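# Four arms lower a slung pipe into a trench

## Task

Using its slings, bring the pipe down into the trench slowly and carefully until the pipe lies along the trench floor over its entire length. The attempt fails immediately if the pipe travels quickly while in contact with a bank or with the trench, for example by being released from above or being rolled in.

## Robot and tools

Robots: four identical i2rt Big YAM arms named arm1, arm2, arm3 and arm4. Each has six revolute joints, a two-finger gripper and a camera on the wrist. Two fixed room cameras, cam_high and cam_low, watch the scene. The hand reaches roughly 1.0 m from the joint-1 axis. The arms do not coordinate with each other. If one stalls, the rest keep going.

Frames: every pose uses one shared scene frame. Its origin is on the floor and +z points up. Each arm's foot (base_link) faces along its own +x. The calibrated feet are: arm1 at x=-1.010 y=-0.478 z=+0.809, quat_wxyz=(+0.767, -0.008, -0.002, +0.641); arm2 at x=-0.307 y=+0.516 z=+0.819, quat_wxyz=(+0.685, -0.007, -0.006, -0.728); arm3 at x=+0.612 y=-0.542 z=+0.812, quat_wxyz=(+0.646, +0.002, -0.005, +0.763); arm4 at x=+1.210 y=+0.500 z=+0.782, quat_wxyz=(+0.730, +0.001, -0.002, -0.683). The hand point lies between the finger pads, about 1 cm short of the tips. The fingers point along the hand's +z axis and open and close along its y axis. At long reach the printed hand position may be off. hand_target is where the hand would sit at the joint targets currently held. Under load the hand may stop short of it.

move: one action. Each arm is a separate optional key holding an object. That object can contain "joints", "target" (with an optional "speed"), or both. "cameras" is a list chosen from arm1_cam_wrist, arm2_cam_wrist, arm3_cam_wrist, arm4_cam_wrist, cam_high, cam_low, all. Leaving it out, or giving null or ["all"], returns every camera; [] returns none. An unknown key or camera name makes the call invalid. An out-of-range value gets it refused.
- "joints": absolute targets keyed by name, in radians: joint1_rad -2.879..2.879 (rotates about the foot; positive is counter-clockwise seen from above; 0 points along the foot's +x), joint2_rad 0..3.141 (shoulder; 0 is upper arm pointing back, roughly level; increasing raises it and then brings it forward), joint3_rad 0..3.019 (elbow; 0 is folded; increasing opens it), joint4_rad -1.692..1.57 (hand pitch; positive tilts the fingers up), joint5_rad -1.57..1.57 (sideways swing; positive is to the arm's right), joint6_rad -2.094..2.094 (roll; positive is clockwise seen from behind the hand). gripper_m is in metres, 0..0.093, and gives the fingertip gap. The tolerances for "done" are ±0.045, 0.14, 0.09, 0.055, 0.03 and 0.035 rad, and ±0.003 m for the gripper. Joints move at different rates, so the hand can sweep wide between postures.
- "target": one absolute hand pose [x, y, z, qw, qx, qy, qz] in metres in the scene frame, in the same form the "hand" line prints. The hand travels in a straight line from its current hand_target toward it. When "target" is used, "joints" may hold only gripper_m. "speed" is the top path speed in m/s, 0.002..0.5, default 0.25. Rotation is capped at twice that value in rad/s. "speed" without "target" is refused. All hand paths in one action finish together, timed by the slowest. A path runs 0.5 to 10 s, and anything longer is cut off short. Paths ignore obstacles and other arms. Each control step clamps the commanded pose to within 100 mm and 20 degrees of the measured hand, and damped IK then favours position. Expect errors of a centimetre or more, lag, drift, and overspeed, especially when the arm is near straight.

wait: seconds 0 to 10, plus optional cameras. Nothing new is commanded. zoom_image: camera plus region [x0, y0, x1, y1] in pixels from the top-left, at most 504x504, on that camera's latest image. read_manual: licence texts only. finished_scene: takes the current scene number as an integer, cannot be undone, and needs the goal to stay met without the robots.

Results: each arm's joint_positions, Joint velocities (rad/s, m/s for the gripper; "within noise" means essentially still), joint torques in joint order (they include gravity, carry per-arm offsets, and numbers 3 and 4 wrap at ±28 N m), hand, and hand_target. The "pictures" line lists the order of the images, which can lag the state slightly. The "move" line gives each moved arm as "done" or its worst status. "as last shown" lists arms that were not commanded; their lines repeat earlier values. joint_status and hand_status give the outcome: off_target (stopped short and may still be pushing); time_out (each joint holds a target close to where it stopped and keeps pushing; on_its_own lists these, and "held at" is the target, not the reading); not_followed, "joint command not followed" or "pose unreachable" (a self- or inter-arm collision check blocked the motion; the gripper part still runs; the arm may keep retrying). To ease a push, send a joint its reported position. A refused call, or a stop during one, cancels the later move, wait and finished_scene calls in the same reply.

Gripper: when clamped on a hard object at full force, the reading is up to 0.005 m under the object's width, or up to 0.002 m over it. Closed on nothing it reads 0.000-0.003. The grip is light just under the first-contact reading. About 0.005 m below that, or further for soft or round items, it squeezes at the roughly 50-64 N per pad limit. To release, command a gap well above the reading.

Avoid: dropping the pipe or letting it hit or roll into the trench (lower it slowly while it is level); pushing things off the work area or onto the floor; arms pressing or striking each other, including one gripper closing on another's fingers (the clearance check still allows fingers, gripper housings and cameras to meet); arms pushing hard or staying stretched out for long, which heats motors. At 85 °C a MOTOR HOT line appears. At 100 °C the arm goes limp and falls for 30-60 s or more (OVER-TEMPERATURE FAULT, keys reading limit_stop_at_motor_heat), and after that the targets have to be sent again. Loose objects may be nudged at random. The robots keep running while you think.

Each tool is called as name(argument=value, ...) on one line, values as JSON.

## Session

move()

Scene clock: 0.00 s.
Joint torques (N m): no reading
Heat: arm1: hottest joint2_rad 29 °C; arm2: hottest gripper 29 °C; arm3: hottest joint2_rad 29 °C; arm4: hottest joint5_rad 29 °C.
Joint velocities: within noise
arm1.joint_positions: joint1_rad=+0.463 joint2_rad=+0.644 joint3_rad=+1.433 joint4_rad=-1.528 joint5_rad=-0.151 joint6_rad=+0.131 gripper_m=+0.09396
arm1.joint_status: not commanded
arm1.hand: x=-1.1007 y=-0.2799 z=+1.3245 quat_wxyz=(-0.162, +0.716, -0.571, -0.367) (m; scene frame)
arm1.hand_target: x=-1.1003 y=-0.2818 z=+1.3343 quat_wxyz=(-0.169, +0.713, -0.567, -0.376) (m; scene frame)
arm1.hand_status: not commanded
arm2.joint_positions: joint1_rad=+0.344 joint2_rad=+0.519 joint3_rad=+1.379 joint4_rad=-1.320 joint5_rad=+0.063 joint6_rad=+0.187 gripper_m=+0.09396
arm2.joint_status: not commanded
arm2.hand: x=-0.2620 y=+0.3341 z=+1.3801 quat_wxyz=(-0.439, -0.579, -0.615, +0.304) (m; scene frame)
arm2.hand_target: x=-0.2629 y=+0.3373 z=+1.3911 quat_wxyz=(-0.449, -0.575, -0.610, +0.310) (m; scene frame)
arm2.hand_status: not commanded
arm3.joint_positions: joint1_rad=-0.192 joint2_rad=+0.525 joint3_rad=+1.406 joint4_rad=-1.298 joint5_rad=-0.073 joint6_rad=+0.119 gripper_m=+0.09396
arm3.joint_status: not commanded
arm3.hand: x=+0.6033 y=-0.3522 z=+1.3879 quat_wxyz=(-0.348, +0.562, -0.618, -0.425) (m; scene frame)
arm3.hand_target: x=+0.6032 y=-0.3558 z=+1.3978 quat_wxyz=(-0.355, +0.558, -0.613, -0.433) (m; scene frame)
arm3.hand_status: not commanded
arm4.joint_positions: joint1_rad=-0.380 joint2_rad=+0.466 joint3_rad=+1.426 joint4_rad=-1.395 joint5_rad=+0.164 joint6_rad=+0.191 gripper_m=+0.09396
arm4.joint_status: not commanded
arm4.hand: x=+1.1323 y=+0.3633 z=+1.3533 quat_wxyz=(-0.305, -0.747, -0.388, +0.446) (m; scene frame)
arm4.hand_target: x=+1.1330 y=+0.3657 z=+1.3639 quat_wxyz=(-0.312, -0.741, -0.383, +0.454) (m; scene frame)
arm4.hand_status: not commanded
pictures: arm1_cam_wrist, arm2_cam_wrist, arm3_cam_wrist, arm4_cam_wrist, cam_high, cam_low

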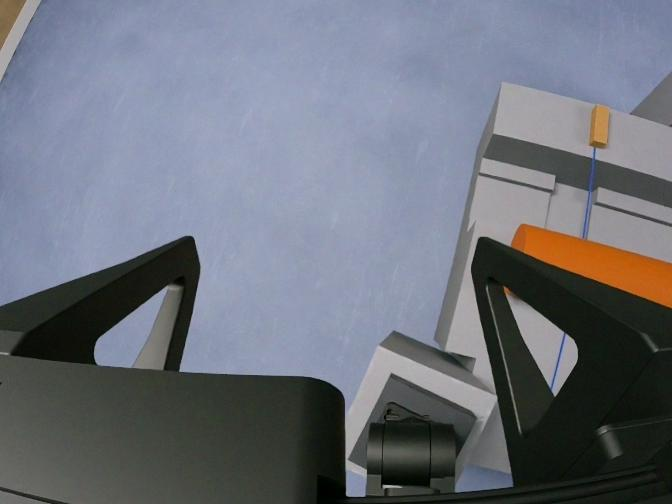

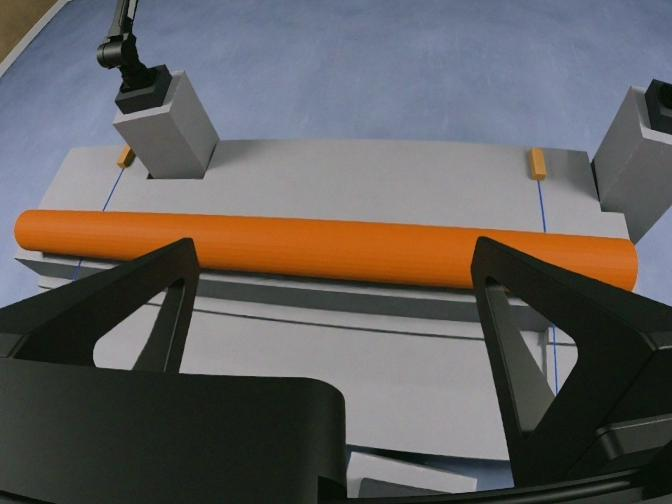

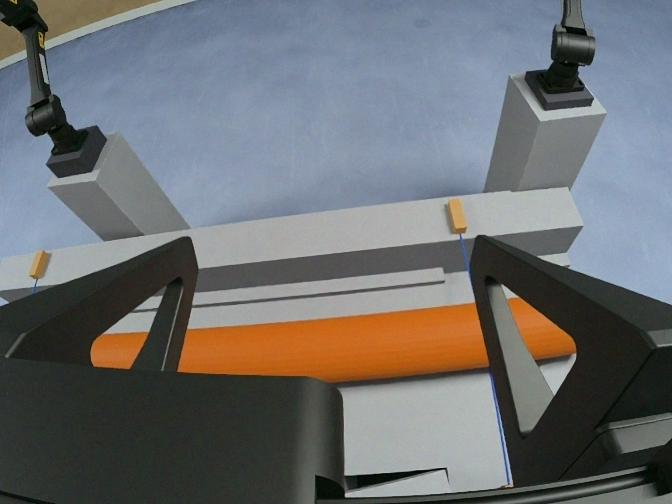

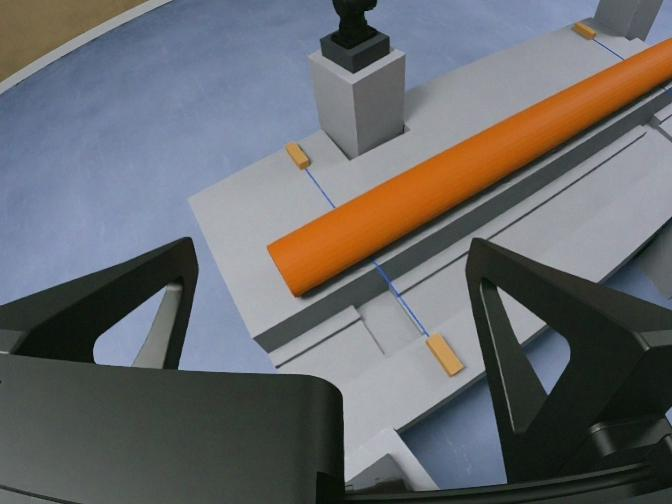

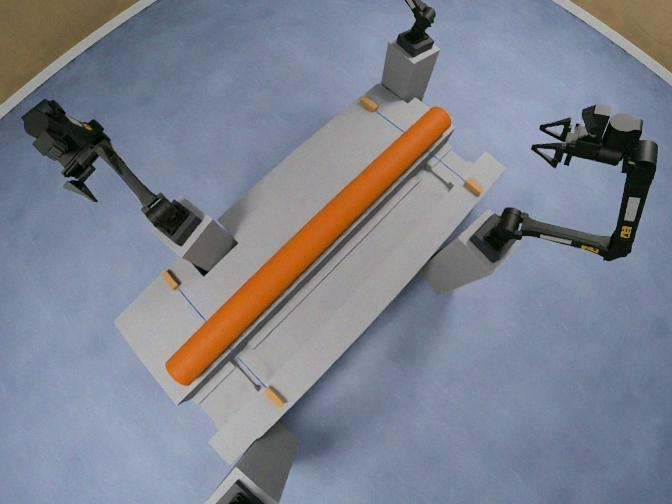

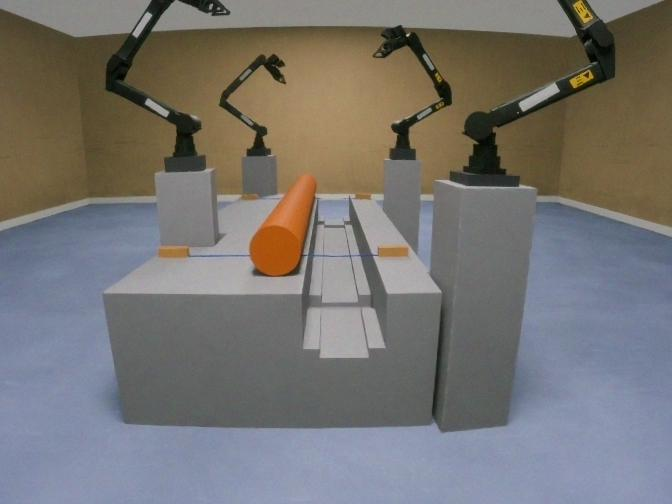

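move(arm1={"target":[-0.78,-0.35,0.9,0,0.7071,-0.7071,0]}, arm2={"target":[-0.78,0.22,0.85,0,0.7071,0.7071,0]}, arm3={"target":[0.8,-0.38,0.9,0,0.7071,-0.7071,0]}, arm4={"target":[0.83,0.22,0.85,0,0.7071,0.7071,0]})

wait(seconds=0.5)

Scene clock: 27.30 s.
Joint torques (N m): arm1=[-0.62 -5.89 7.77 1.18 0.03 -0.09] | arm2=[-1.67 -20.25 12.94 -0.32 -0.09 0.08] | arm3=[1.79 -6.53 7.47 0.44 -0.07 -0.07] | arm4=[0.91 -15.5 10.45 0.35 0.1 0.01]
Heat: arm1: hottest joint3_rad 30 °C; arm2: hottest joint3_rad 32 °C; arm3: hottest joint2_rad 29 °C; arm4: hottest joint3_rad 30 °C.
move: arm1 done; arm2 off_target; arm3 done; arm4 off_target
Joint velocities: within noise
arm1.joint_positions: joint1_rad=-0.889 joint2_rad=+1.127 joint3_rad=+0.682 joint4_rad=-1.138 joint5_rad=-0.017 joint6_rad=-1.066 gripper_m=+0.09396
arm1.joint_status: not commanded
arm1.hand: x=-0.7830 y=-0.3487 z=+0.9023 quat_wxyz=(+0.002, +0.707, -0.708, -0.002) (m; scene frame)
arm1.hand_target: x=-0.7800 y=-0.3500 z=+0.9001 quat_wxyz=(+0.000, +0.707, -0.707, +0.000) (m; scene frame)
arm1.hand_status: done (0.004 m and 0.3 deg from the pose sent, 0.537 m and 49.0 deg at the start; a joint's target at an end of its range on 36 of 113 steps)
arm2.joint_positions: joint1_rad=-0.931 joint2_rad=+1.962 joint3_rad=+1.397 joint4_rad=-1.080 joint5_rad=+0.012 joint6_rad=-1.001 gripper_m=+0.09396
arm2.joint_status: not commanded
arm2.hand: x=-0.7550 y=+0.2265 z=+0.8305 quat_wxyz=(-0.007, -0.703, -0.710, -0.031) (m; scene frame)
arm2.hand_target: x=-0.7789 y=+0.2209 z=+0.8506 quat_wxyz=(+0.000, -0.707, -0.707, +0.000) (m; scene frame)
arm2.hand_status: off_target (0.032 m and 3.6 deg from the pose sent, 0.750 m and 64.7 deg at the start)
arm3.joint_positions: joint1_rad=-1.024 joint2_rad=+1.095 joint3_rad=+0.637 joint4_rad=-1.140 joint5_rad=+0.002 joint6_rad=-0.843 gripper_m=+0.09396
arm3.joint_status: not commanded
arm3.hand: x=+0.7974 y=-0.3842 z=+0.8976 quat_wxyz=(+0.009, +0.702, -0.713, -0.002) (m; scene frame)
arm3.hand_target: x=+0.7999 y=-0.3800 z=+0.9001 quat_wxyz=(+0.000, +0.707, -0.707, +0.000) (m; scene frame)
arm3.hand_status: done (0.005 m and 1.4 deg from the pose sent, 0.527 m and 66.9 deg at the start)
arm4.joint_positions: joint1_rad=-1.007 joint2_rad=+1.704 joint3_rad=+1.141 joint4_rad=-1.077 joint5_rad=+0.003 joint6_rad=-0.918 gripper_m=+0.09396
arm4.joint_status: not commanded
arm4.hand: x=+0.8492 y=+0.2382 z=+0.8288 quat_wxyz=(-0.006, -0.714, -0.699, -0.035) (m; scene frame)
arm4.hand_target: x=+0.8312 y=+0.2207 z=+0.8508 quat_wxyz=(+0.000, -0.707, -0.707, +0.000) (m; scene frame)
arm4.hand_status: off_target (0.034 m and 4.3 deg from the pose sent, 0.604 m and 73.3 deg at the start)
pictures: arm1_cam_wrist, arm2_cam_wrist, arm3_cam_wrist, arm4_cam_wrist, cam_high, cam_low

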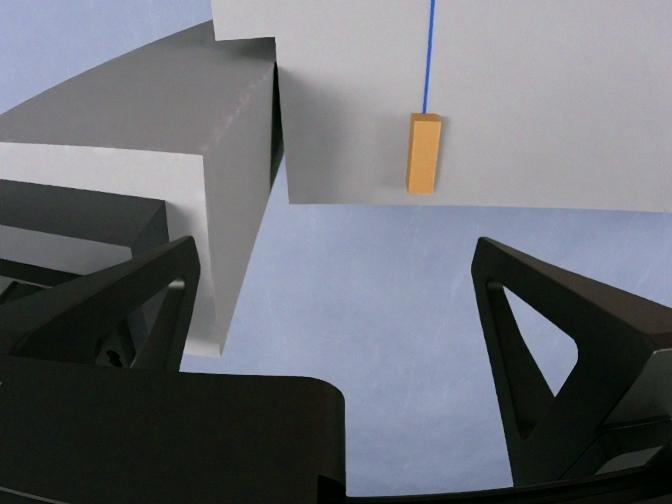

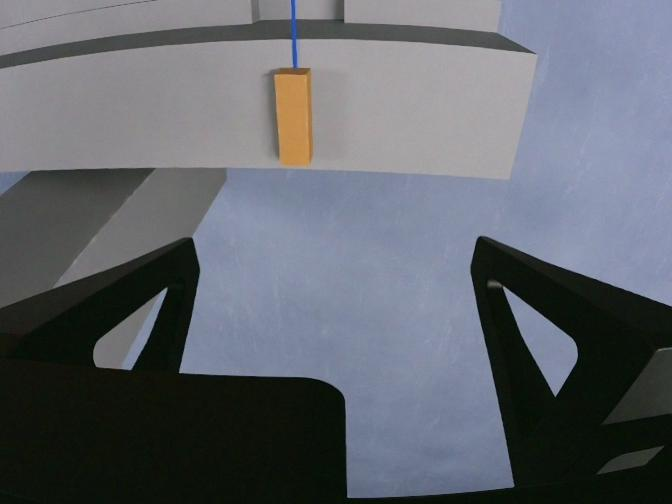

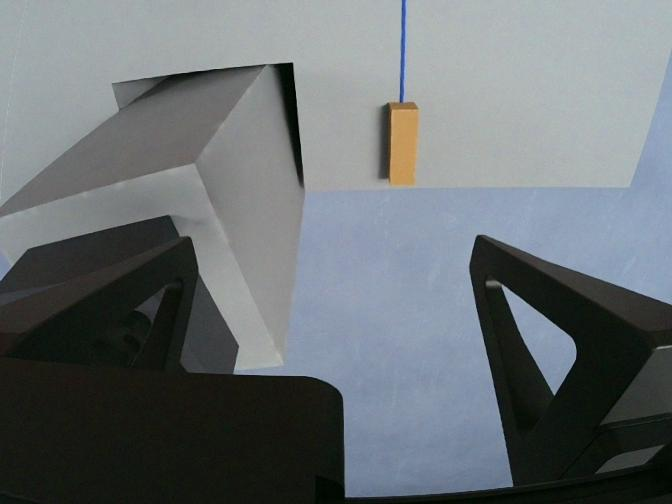

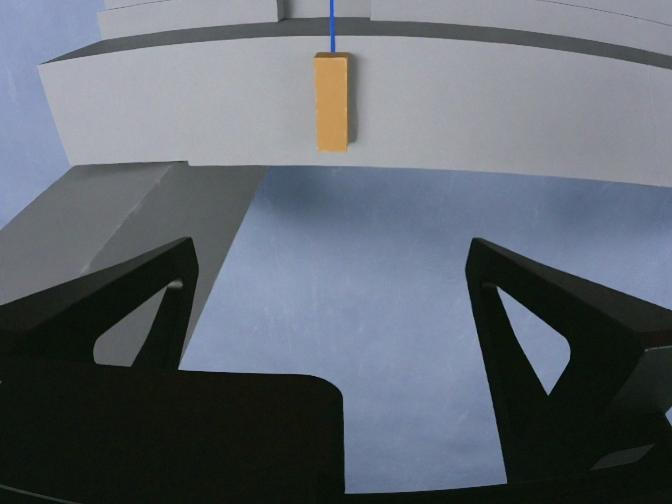

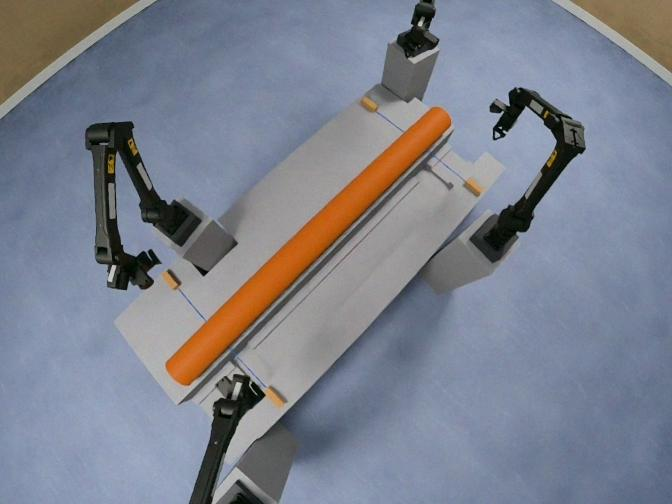

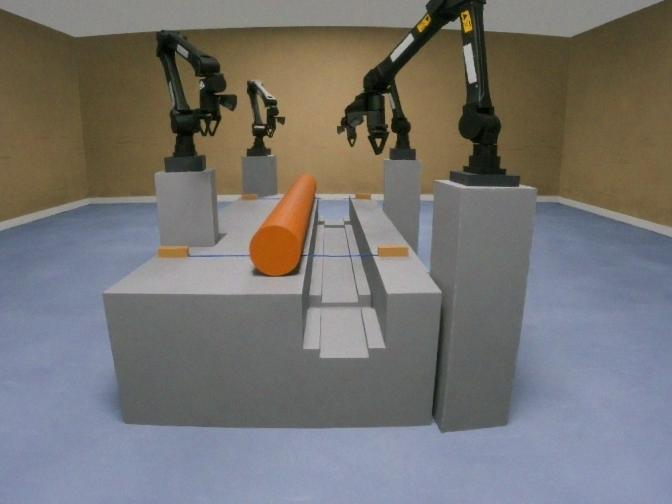

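Scene clock: 27.80 s.
Joint torques (N m): arm1=[-1.08 -5.95 7.95 0.98 0.02 -0.09] | arm2=[-1.67 -20.31 12.94 -0.32 -0.09 0.08] | arm3=[1.79 -6.59 7.47 0.43 -0.07 -0.06] | arm4=[0.91 -15.38 10.37 0.34 0.1 0]
Heat: arm1: hottest joint3_rad 30 °C; arm2: hottest joint3_rad 32 °C; arm3: hottest joint2_rad 29 °C; arm4: hottest joint3_rad 30 °C.
Joint velocities: within noise
arm1.joint_positions: joint1_rad=-0.889 joint2_rad=+1.127 joint3_rad=+0.682 joint4_rad=-1.138 joint5_rad=-0.017 joint6_rad=-1.066 gripper_m=+0.09396
arm1.joint_status: not commanded
arm1.hand: x=-0.7830 y=-0.3487 z=+0.9023 quat_wxyz=(+0.002, +0.707, -0.708, -0.002) (m; scene frame)
arm1.hand_target: x=-0.7800 y=-0.3500 z=+0.9001 quat_wxyz=(+0.000, +0.707, -0.707, +0.000) (m; scene frame)
arm1.hand_status: done (0.004 m and 0.3 deg from the pose sent, 0.537 m and 49.0 deg at the start; a joint's target at an end of its range on 36 of 113 steps)
arm2.joint_positions: joint1_rad=-0.931 joint2_rad=+1.962 joint3_rad=+1.397 joint4_rad=-1.080 joint5_rad=+0.012 joint6_rad=-1.001 gripper_m=+0.09396
arm2.joint_status: not commanded
arm2.hand: x=-0.7550 y=+0.2265 z=+0.8305 quat_wxyz=(-0.007, -0.703, -0.710, -0.031) (m; scene frame)
arm2.hand_target: x=-0.7789 y=+0.2209 z=+0.8506 quat_wxyz=(+0.000, -0.707, -0.707, +0.000) (m; scene frame)
arm2.hand_status: off_target (0.032 m and 3.6 deg from the pose sent, 0.750 m and 64.7 deg at the start)
arm3.joint_positions: joint1_rad=-1.024 joint2_rad=+1.095 joint3_rad=+0.637 joint4_rad=-1.140 joint5_rad=+0.002 joint6_rad=-0.844 gripper_m=+0.09396
arm3.joint_status: not commanded
arm3.hand: x=+0.7974 y=-0.3842 z=+0.8976 quat_wxyz=(+0.009, +0.702, -0.712, -0.002) (m; scene frame)
arm3.hand_target: x=+0.7999 y=-0.3800 z=+0.9001 quat_wxyz=(+0.000, +0.707, -0.707, +0.000) (m; scene frame)
arm3.hand_status: done (0.005 m and 1.4 deg from the pose sent, 0.527 m and 66.9 deg at the start)
arm4.joint_positions: joint1_rad=-1.007 joint2_rad=+1.704 joint3_rad=+1.141 joint4_rad=-1.077 joint5_rad=+0.003 joint6_rad=-0.919 gripper_m=+0.09396
arm4.joint_status: not commanded
arm4.hand: x=+0.8492 y=+0.2382 z=+0.8288 quat_wxyz=(-0.006, -0.714, -0.699, -0.035) (m; scene frame)
arm4.hand_target: x=+0.8312 y=+0.2207 z=+0.8508 quat_wxyz=(+0.000, -0.707, -0.707, +0.000) (m; scene frame)
arm4.hand_status: off_target (0.034 m and 4.3 deg from the pose sent, 0.604 m and 73.3 deg at the start)
wait: 0.50 s; at rest by 0.27 s
pictures: arm1_cam_wrist, arm2_cam_wrist, arm3_cam_wrist, arm4_cam_wrist, cam_high, cam_low

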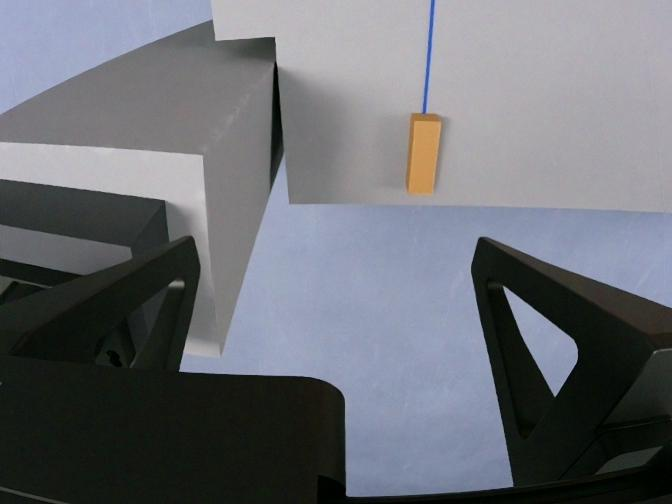

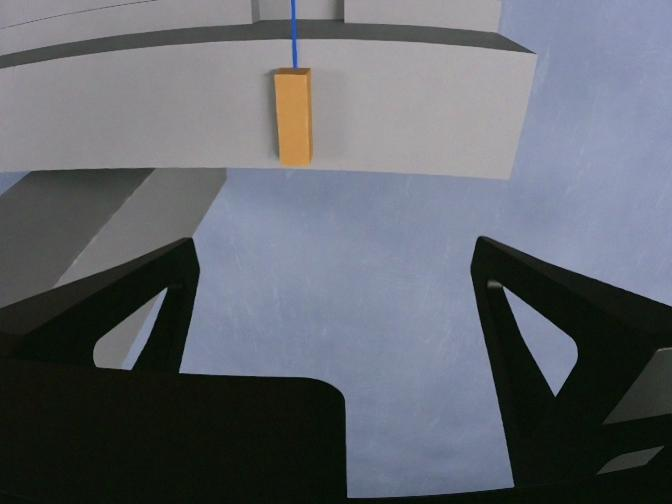

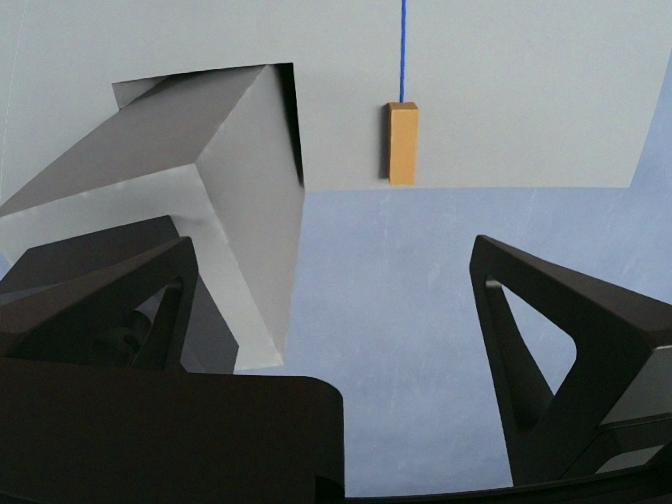

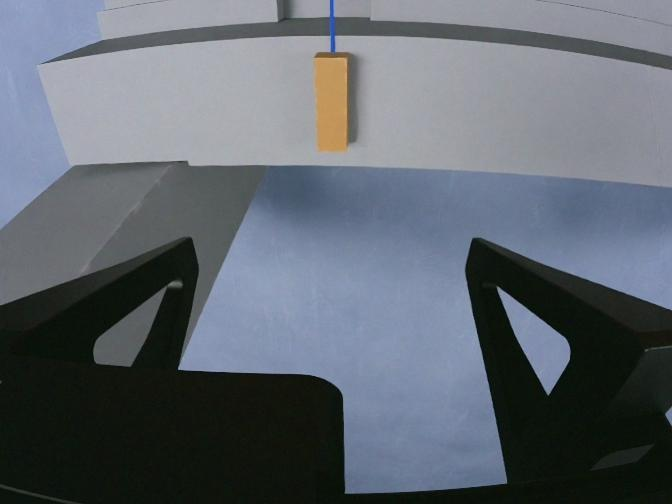

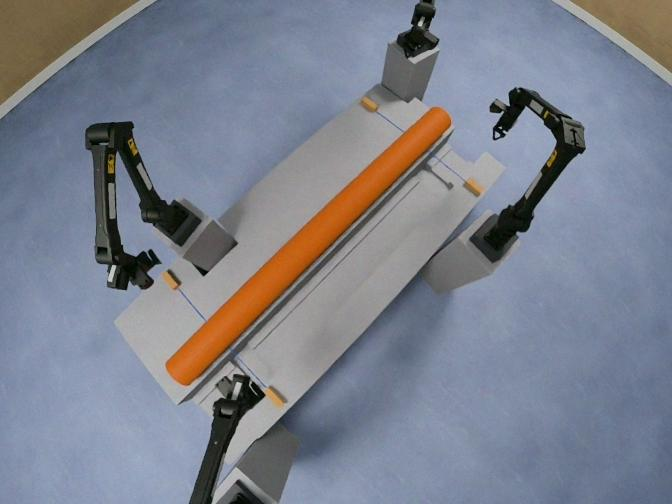

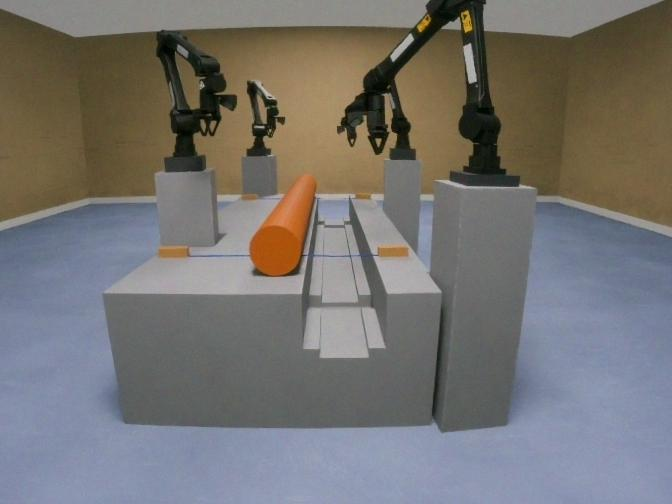

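move(arm1={"target":[-0.67,-0.42,0.64,0,0.7071,-0.7071,0]}, arm2={"target":[-0.69,0.25,0.65,0,0.7071,0.7071,0]}, arm3={"target":[0.875,-0.45,0.64,0,0.7071,-0.7071,0]}, arm4={"target":[0.86,0.245,0.65,0,0.7071,0.7071,0]}, cameras=[])

wait(seconds=0.5)

Scene clock: 40.67 s.
Joint torques (N m): arm1=[-1.03 -12.86 3.36 0.96 -0.09 -0.12] | arm2=[0.5 -18.26 5.22 0.05 -0.15 0.24] | arm3=[1.03 -13.57 1.62 0.4 -0.21 -0.05] | arm4=[0.38 -15.97 3.89 0.62 0.1 0]
Heat: arm1: hottest joint3_rad 30 °C; arm2: hottest joint3_rad 33 °C; arm3: hottest joint2_rad 29 °C; arm4: hottest joint3_rad 33 °C.
move: arm1 done; arm2 done; arm3 done; arm4 done
Joint velocities: within noise
arm1.joint_positions: joint1_rad=-1.218 joint2_rad=+2.011 joint3_rad=+0.697 joint4_rad=-0.285 joint5_rad=-0.011 joint6_rad=-1.391 gripper_m=+0.09396
arm1.joint_status: not commanded
arm1.hand: x=-0.6783 y=-0.4201 z=+0.6420 quat_wxyz=(+0.006, +0.705, -0.709, -0.004) (m; scene frame)
arm1.hand_target: x=-0.6701 y=-0.4200 z=+0.6402 quat_wxyz=(+0.000, +0.707, -0.707, +0.000) (m; scene frame)
arm1.hand_status: done (0.009 m and 1.0 deg from the pose sent, 0.294 m and 0.3 deg at the start)
arm2.joint_positions: joint1_rad=-0.915 joint2_rad=+2.160 joint3_rad=+1.074 joint4_rad=-0.513 joint5_rad=+0.013 joint6_rad=-0.970 gripper_m=+0.09396
arm2.joint_status: not commanded
arm2.hand: x=-0.6897 y=+0.2576 z=+0.6486 quat_wxyz=(-0.002, -0.709, -0.705, -0.008) (m; scene frame)
arm2.hand_target: x=-0.6900 y=+0.2501 z=+0.6500 quat_wxyz=(+0.000, -0.707, -0.707, +0.000) (m; scene frame)
arm2.hand_status: done (0.008 m and 1.0 deg from the pose sent, 0.193 m and 3.6 deg at the start)
arm3.joint_positions: joint1_rad=-1.393 joint2_rad=+1.982 joint3_rad=+0.517 joint4_rad=-0.135 joint5_rad=+0.008 joint6_rad=-1.223 gripper_m=+0.09396
arm3.joint_status: not commanded
arm3.hand: x=+0.8659 y=-0.4523 z=+0.6386 quat_wxyz=(+0.011, +0.706, -0.709, -0.005) (m; scene frame)
arm3.hand_target: x=+0.8750 y=-0.4500 z=+0.6402 quat_wxyz=(+0.000, +0.707, -0.707, +0.000) (m; scene frame)
arm3.hand_status: done (0.009 m and 1.4 deg from the pose sent, 0.277 m and 1.4 deg at the start)
arm4.joint_positions: joint1_rad=-1.007 joint2_rad=+2.013 joint3_rad=+0.954 joint4_rad=-0.533 joint5_rad=+0.003 joint6_rad=-0.926 gripper_m=+0.09396
arm4.joint_status: not commanded
arm4.hand: x=+0.8645 y=+0.2484 z=+0.6461 quat_wxyz=(-0.003, -0.712, -0.702, -0.011) (m; scene frame)
arm4.hand_target: x=+0.8600 y=+0.2449 z=+0.6501 quat_wxyz=(+0.000, -0.707, -0.707, +0.000) (m; scene frame)
arm4.hand_status: done (0.007 m and 1.6 deg from the pose sent, 0.179 m and 4.3 deg at the start)
pictures: none
No camera images: "cameras" was empty.

Scene clock: 41.17 s.
Joint torques (N m): arm1=[-0.62 -12.45 3.43 0.96 -0.06 -0.11] | arm2=[0.32 -18.14 5.14 0.05 -0.15 0.22] | arm3=[0.97 -13.51 1.58 0.36 -0.21 -0.06] | arm4=[0.38 -15.91 3.92 0.62 0.1 0]
Heat: arm1: hottest joint3_rad 30 °C; arm2: hottest joint3_rad 33 °C; arm3: hottest joint2_rad 29 °C; arm4: hottest joint3_rad 33 °C.
Joint velocities: within noise
arm1.joint_positions: joint1_rad=-1.218 joint2_rad=+2.011 joint3_rad=+0.697 joint4_rad=-0.285 joint5_rad=-0.011 joint6_rad=-1.391 gripper_m=+0.09396
arm1.joint_status: not commanded
arm1.hand: x=-0.6783 y=-0.4201 z=+0.6420 quat_wxyz=(+0.006, +0.705, -0.709, -0.004) (m; scene frame)
arm1.hand_target: x=-0.6701 y=-0.4200 z=+0.6402 quat_wxyz=(+0.000, +0.707, -0.707, +0.000) (m; scene frame)
arm1.hand_status: done (0.009 m and 0.9 deg from the pose sent, 0.294 m and 0.3 deg at the start)
arm2.joint_positions: joint1_rad=-0.915 joint2_rad=+2.160 joint3_rad=+1.074 joint4_rad=-0.513 joint5_rad=+0.013 joint6_rad=-0.970 gripper_m=+0.09396
arm2.joint_status: not commanded
arm2.hand: x=-0.6897 y=+0.2576 z=+0.6486 quat_wxyz=(-0.002, -0.709, -0.705, -0.008) (m; scene frame)
arm2.hand_target: x=-0.6900 y=+0.2501 z=+0.6500 quat_wxyz=(+0.000, -0.707, -0.707, +0.000) (m; scene frame)
arm2.hand_status: done (0.008 m and 1.0 deg from the pose sent, 0.193 m and 3.6 deg at the start)
arm3.joint_positions: joint1_rad=-1.393 joint2_rad=+1.982 joint3_rad=+0.517 joint4_rad=-0.135 joint5_rad=+0.008 joint6_rad=-1.224 gripper_m=+0.09396
arm3.joint_status: not commanded
arm3.hand: x=+0.8659 y=-0.4523 z=+0.6386 quat_wxyz=(+0.011, +0.706, -0.708, -0.005) (m; scene frame)
arm3.hand_target: x=+0.8750 y=-0.4500 z=+0.6402 quat_wxyz=(+0.000, +0.707, -0.707, +0.000) (m; scene frame)
arm3.hand_status: done (0.009 m and 1.3 deg from the pose sent, 0.277 m and 1.4 deg at the start)
arm4.joint_positions: joint1_rad=-1.007 joint2_rad=+2.013 joint3_rad=+0.954 joint4_rad=-0.533 joint5_rad=+0.003 joint6_rad=-0.926 gripper_m=+0.09396
arm4.joint_status: not commanded
arm4.hand: x=+0.8645 y=+0.2484 z=+0.6461 quat_wxyz=(-0.003, -0.712, -0.702, -0.011) (m; scene frame)
arm4.hand_target: x=+0.8600 y=+0.2449 z=+0.6501 quat_wxyz=(+0.000, -0.707, -0.707, +0.000) (m; scene frame)
arm4.hand_status: done (0.007 m and 1.5 deg from the pose sent, 0.179 m and 4.3 deg at the start)
wait: 0.50 s; at rest by 0.27 s
pictures: arm1_cam_wrist, arm2_cam_wrist, arm3_cam_wrist, arm4_cam_wrist, cam_high, cam_low

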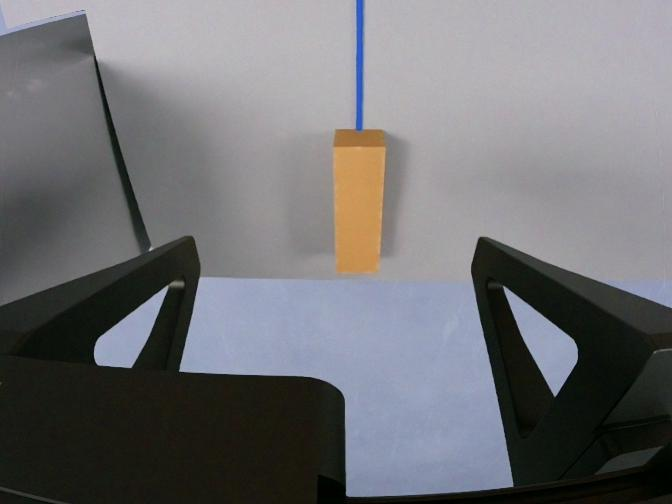

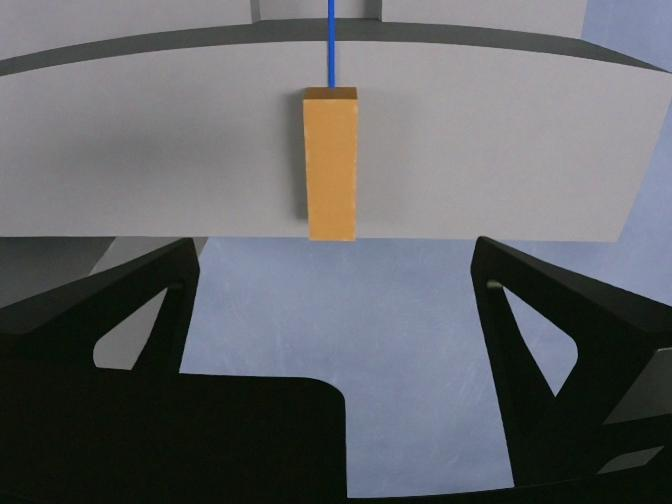

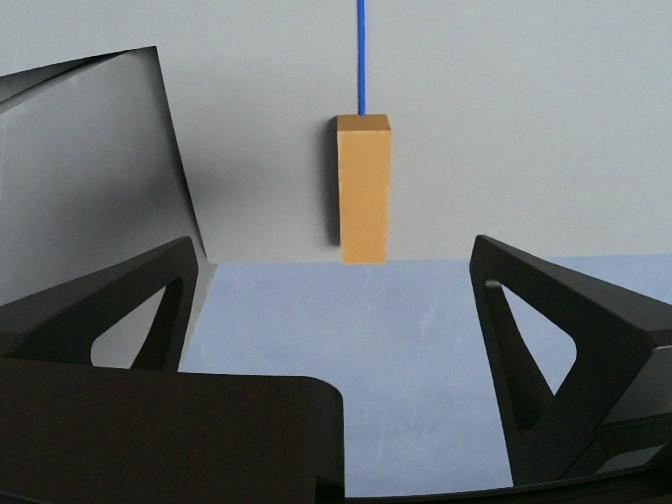

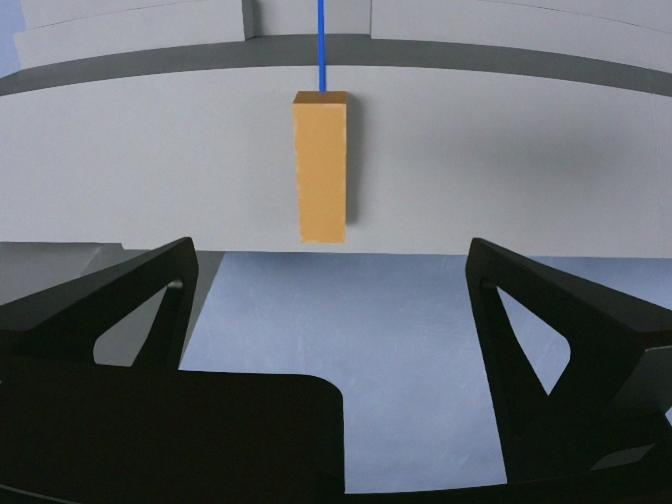

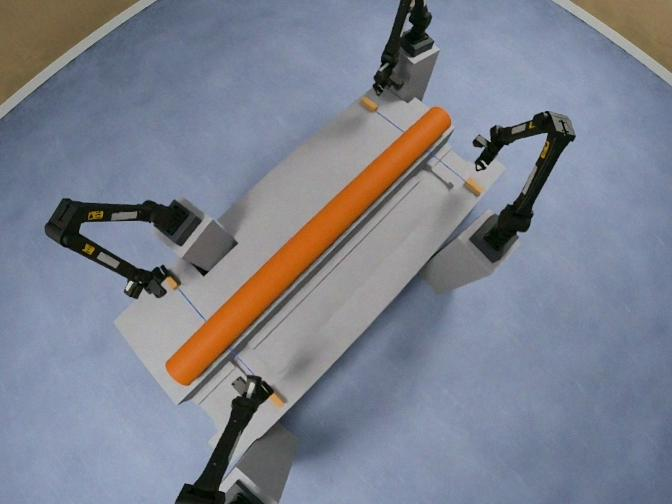

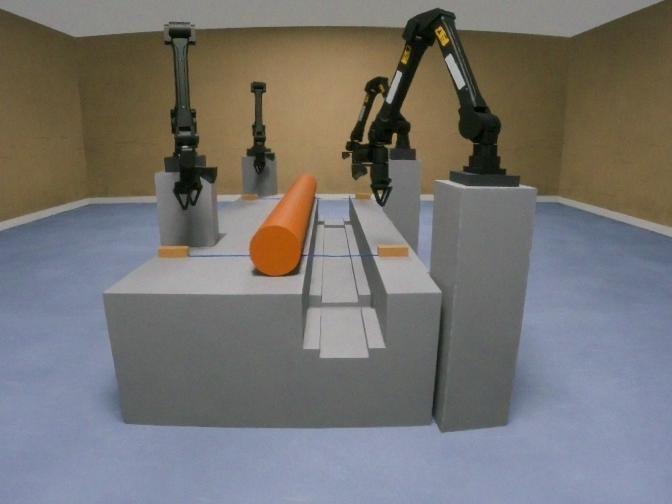

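move(arm1={"target":[-0.65,-0.525,0.54,0,0.7071,-0.7071,0]}, arm2={"target":[-0.69,0.308,0.54,0,0.7071,0.7071,0]}, arm3={"target":[0.893,-0.535,0.54,0,0.7071,-0.7071,0]}, arm4={"target":[0.872,0.308,0.54,0,0.7071,0.7071,0]}, cameras=[])

wait(seconds=0.5)

Scene clock: 52.80 s.
Joint torques (N m): arm1=[0.21 -14.21 1.39 0.9 -0.1 -0.05] | arm2=[-0.85 -18.73 3.34 0.01 -0.15 0.02] | arm3=[1.55 -15.09 -0.9 0.42 -0.28 -0.07] | arm4=[0.21 -16.09 1.29 0.65 0.04 -0.01]
Heat: arm1: hottest joint2_rad 30 °C; arm2: hottest joint3_rad 32 °C; arm3: hottest joint2_rad 29 °C; arm4: hottest joint3_rad 32 °C.
move: arm1 done; arm2 off_target; arm3 done; arm4 done
Joint velocities: within noise
arm1.joint_positions: joint1_rad=-1.524 joint2_rad=+2.333 joint3_rad=+0.841 joint4_rad=-0.098 joint5_rad=-0.007 joint6_rad=-1.687 gripper_m=+0.09396
arm1.joint_status: not commanded
arm1.hand: x=-0.6513 y=-0.5269 z=+0.5453 quat_wxyz=(+0.001, +0.702, -0.712, -0.001) (m; scene frame)
arm1.hand_target: x=-0.6500 y=-0.5250 z=+0.5401 quat_wxyz=(+0.000, +0.707, -0.707, +0.000) (m; scene frame)
arm1.hand_status: done (0.006 m and 0.9 deg from the pose sent, 0.149 m and 0.9 deg at the start)
arm2.joint_positions: joint1_rad=-1.010 joint2_rad=+2.415 joint3_rad=+1.058 joint4_rad=-0.254 joint5_rad=+0.014 joint6_rad=-1.068 gripper_m=+0.09396
arm2.joint_status: not commanded
arm2.hand: x=-0.6783 y=+0.3123 z=+0.5357 quat_wxyz=(-0.004, -0.708, -0.706, -0.015) (m; scene frame)
arm2.hand_target: x=-0.6900 y=+0.3081 z=+0.5402 quat_wxyz=(+0.000, -0.707, -0.707, +0.000) (m; scene frame)
arm2.hand_status: off_target (0.013 m and 1.8 deg from the pose sent, 0.120 m and 1.0 deg at the start)
arm3.joint_positions: joint1_rad=-1.716 joint2_rad=+2.350 joint3_rad=+0.636 joint4_rad=+0.134 joint5_rad=+0.011 joint6_rad=-1.538 gripper_m=+0.09396
arm3.joint_status: not commanded
arm3.hand: x=+0.8922 y=-0.5366 z=+0.5411 quat_wxyz=(+0.003, +0.703, -0.711, -0.002) (m; scene frame)
arm3.hand_target: x=+0.8930 y=-0.5350 z=+0.5400 quat_wxyz=(+0.000, +0.707, -0.707, +0.000) (m; scene frame)
arm3.hand_status: done (0.002 m and 0.8 deg from the pose sent, 0.131 m and 1.4 deg at the start)
arm4.joint_positions: joint1_rad=-1.119 joint2_rad=+2.273 joint3_rad=+0.885 joint4_rad=-0.204 joint5_rad=+0.004 joint6_rad=-1.040 gripper_m=+0.09396
arm4.joint_status: not commanded
arm4.hand: x=+0.8778 y=+0.3107 z=+0.5353 quat_wxyz=(-0.003, -0.712, -0.703, -0.011) (m; scene frame)
arm4.hand_target: x=+0.8720 y=+0.3081 z=+0.5400 quat_wxyz=(+0.000, -0.707, -0.707, +0.000) (m; scene frame)
arm4.hand_status: done (0.008 m and 1.5 deg from the pose sent, 0.122 m and 1.6 deg at the start)
pictures: none
No camera images: "cameras" was empty.

Scene clock: 53.30 s.
Joint torques (N m): arm1=[0.09 -14.97 1.39 0.87 -0.11 -0.12] | arm2=[-0.85 -18.67 3.32 0.02 -0.15 0.05] | arm3=[1.49 -15.09 -0.91 0.43 -0.27 -0.06] | arm4=[0.21 -16.15 1.29 0.65 0.04 0]
Heat: arm1: hottest joint2_rad 30 °C; arm2: hottest joint3_rad 32 °C; arm3: hottest joint2_rad 29 °C; arm4: hottest joint3_rad 32 °C.
Joint velocities: within noise
arm1.joint_positions: joint1_rad=-1.524 joint2_rad=+2.333 joint3_rad=+0.841 joint4_rad=-0.098 joint5_rad=-0.007 joint6_rad=-1.688 gripper_m=+0.09396
arm1.joint_status: not commanded
arm1.hand: x=-0.6513 y=-0.5269 z=+0.5453 quat_wxyz=(+0.001, +0.702, -0.712, -0.001) (m; scene frame)
arm1.hand_target: x=-0.6500 y=-0.5250 z=+0.5401 quat_wxyz=(+0.000, +0.707, -0.707, +0.000) (m; scene frame)
arm1.hand_status: done (0.006 m and 0.8 deg from the pose sent, 0.149 m and 0.9 deg at the start)
arm2.joint_positions: joint1_rad=-1.010 joint2_rad=+2.415 joint3_rad=+1.058 joint4_rad=-0.254 joint5_rad=+0.014 joint6_rad=-1.068 gripper_m=+0.09396
arm2.joint_status: not commanded
arm2.hand: x=-0.6783 y=+0.3123 z=+0.5357 quat_wxyz=(-0.004, -0.708, -0.706, -0.015) (m; scene frame)
arm2.hand_target: x=-0.6900 y=+0.3081 z=+0.5402 quat_wxyz=(+0.000, -0.707, -0.707, +0.000) (m; scene frame)
arm2.hand_status: off_target (0.013 m and 1.8 deg from the pose sent, 0.120 m and 1.0 deg at the start)
arm3.joint_positions: joint1_rad=-1.716 joint2_rad=+2.350 joint3_rad=+0.636 joint4_rad=+0.134 joint5_rad=+0.011 joint6_rad=-1.539 gripper_m=+0.09396
arm3.joint_status: not commanded
arm3.hand: x=+0.8923 y=-0.5366 z=+0.5411 quat_wxyz=(+0.002, +0.703, -0.711, -0.001) (m; scene frame)
arm3.hand_target: x=+0.8931 y=-0.5350 z=+0.5400 quat_wxyz=(+0.000, +0.707, -0.707, +0.000) (m; scene frame)
arm3.hand_status: done (0.002 m and 0.8 deg from the pose sent, 0.131 m and 1.4 deg at the start)
arm4.joint_positions: joint1_rad=-1.119 joint2_rad=+2.273 joint3_rad=+0.885 joint4_rad=-0.204 joint5_rad=+0.004 joint6_rad=-1.041 gripper_m=+0.09396
arm4.joint_status: not commanded
arm4.hand: x=+0.8778 y=+0.3107 z=+0.5353 quat_wxyz=(-0.003, -0.711, -0.703, -0.011) (m; scene frame)
arm4.hand_target: x=+0.8720 y=+0.3081 z=+0.5400 quat_wxyz=(+0.000, -0.707, -0.707, +0.000) (m; scene frame)
arm4.hand_status: done (0.008 m and 1.5 deg from the pose sent, 0.122 m and 1.6 deg at the start)
wait: 0.50 s; at rest by 0.27 s
pictures: arm1_cam_wrist, arm2_cam_wrist, arm3_cam_wrist, arm4_cam_wrist, cam_high, cam_low

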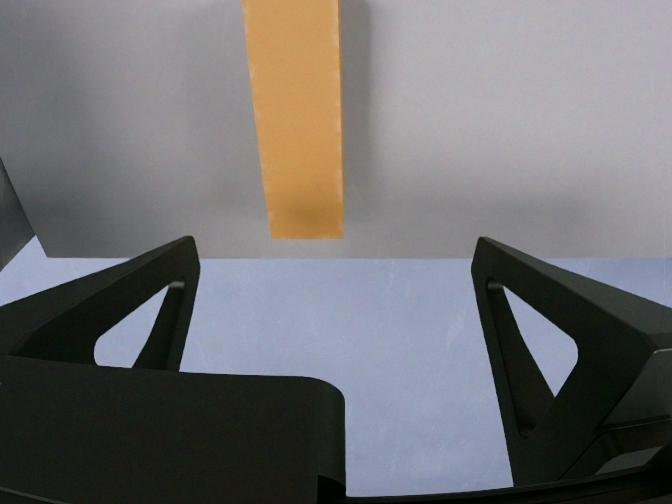

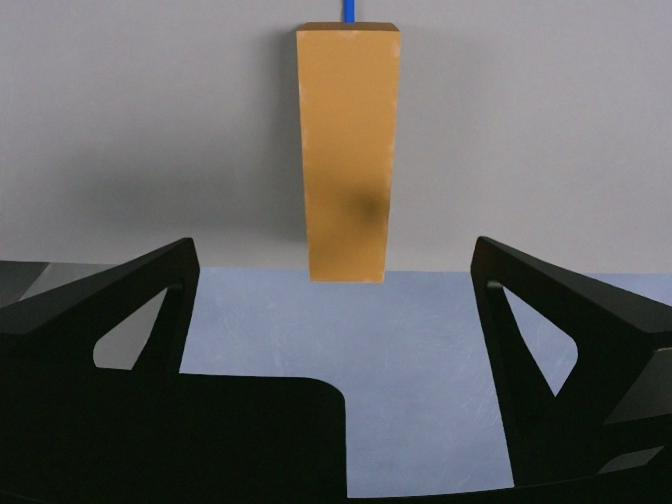

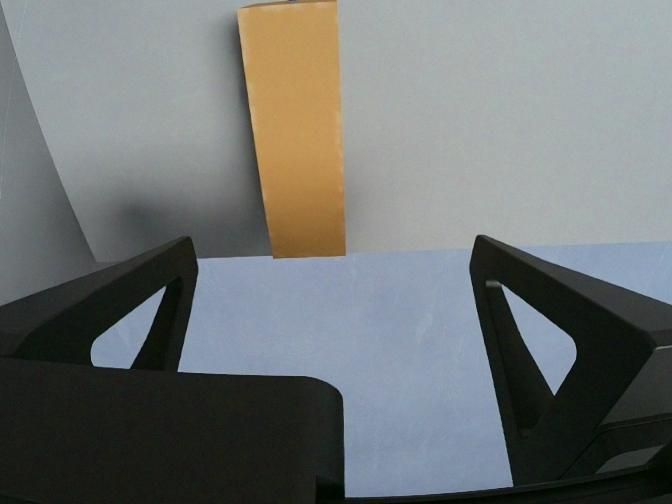

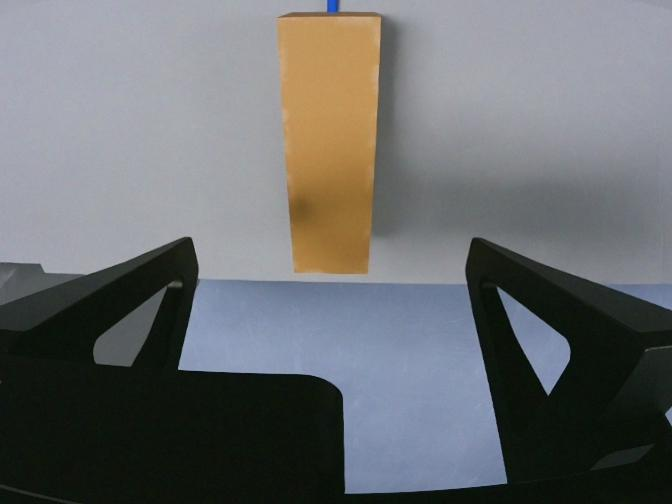

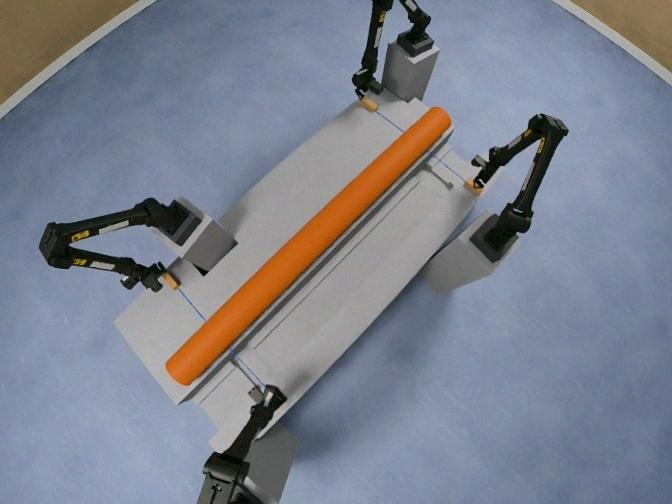

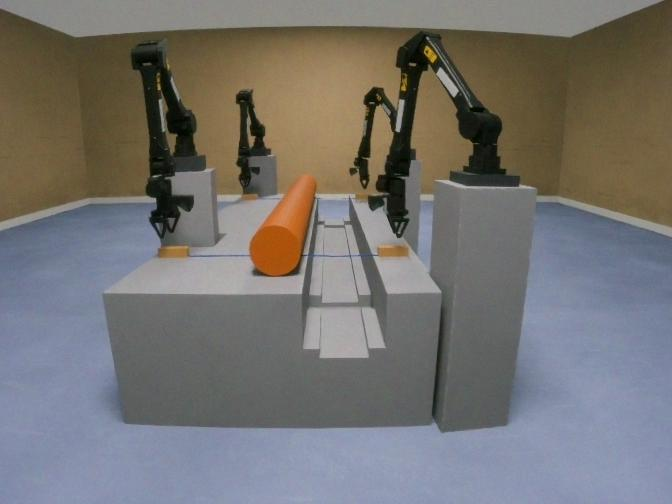

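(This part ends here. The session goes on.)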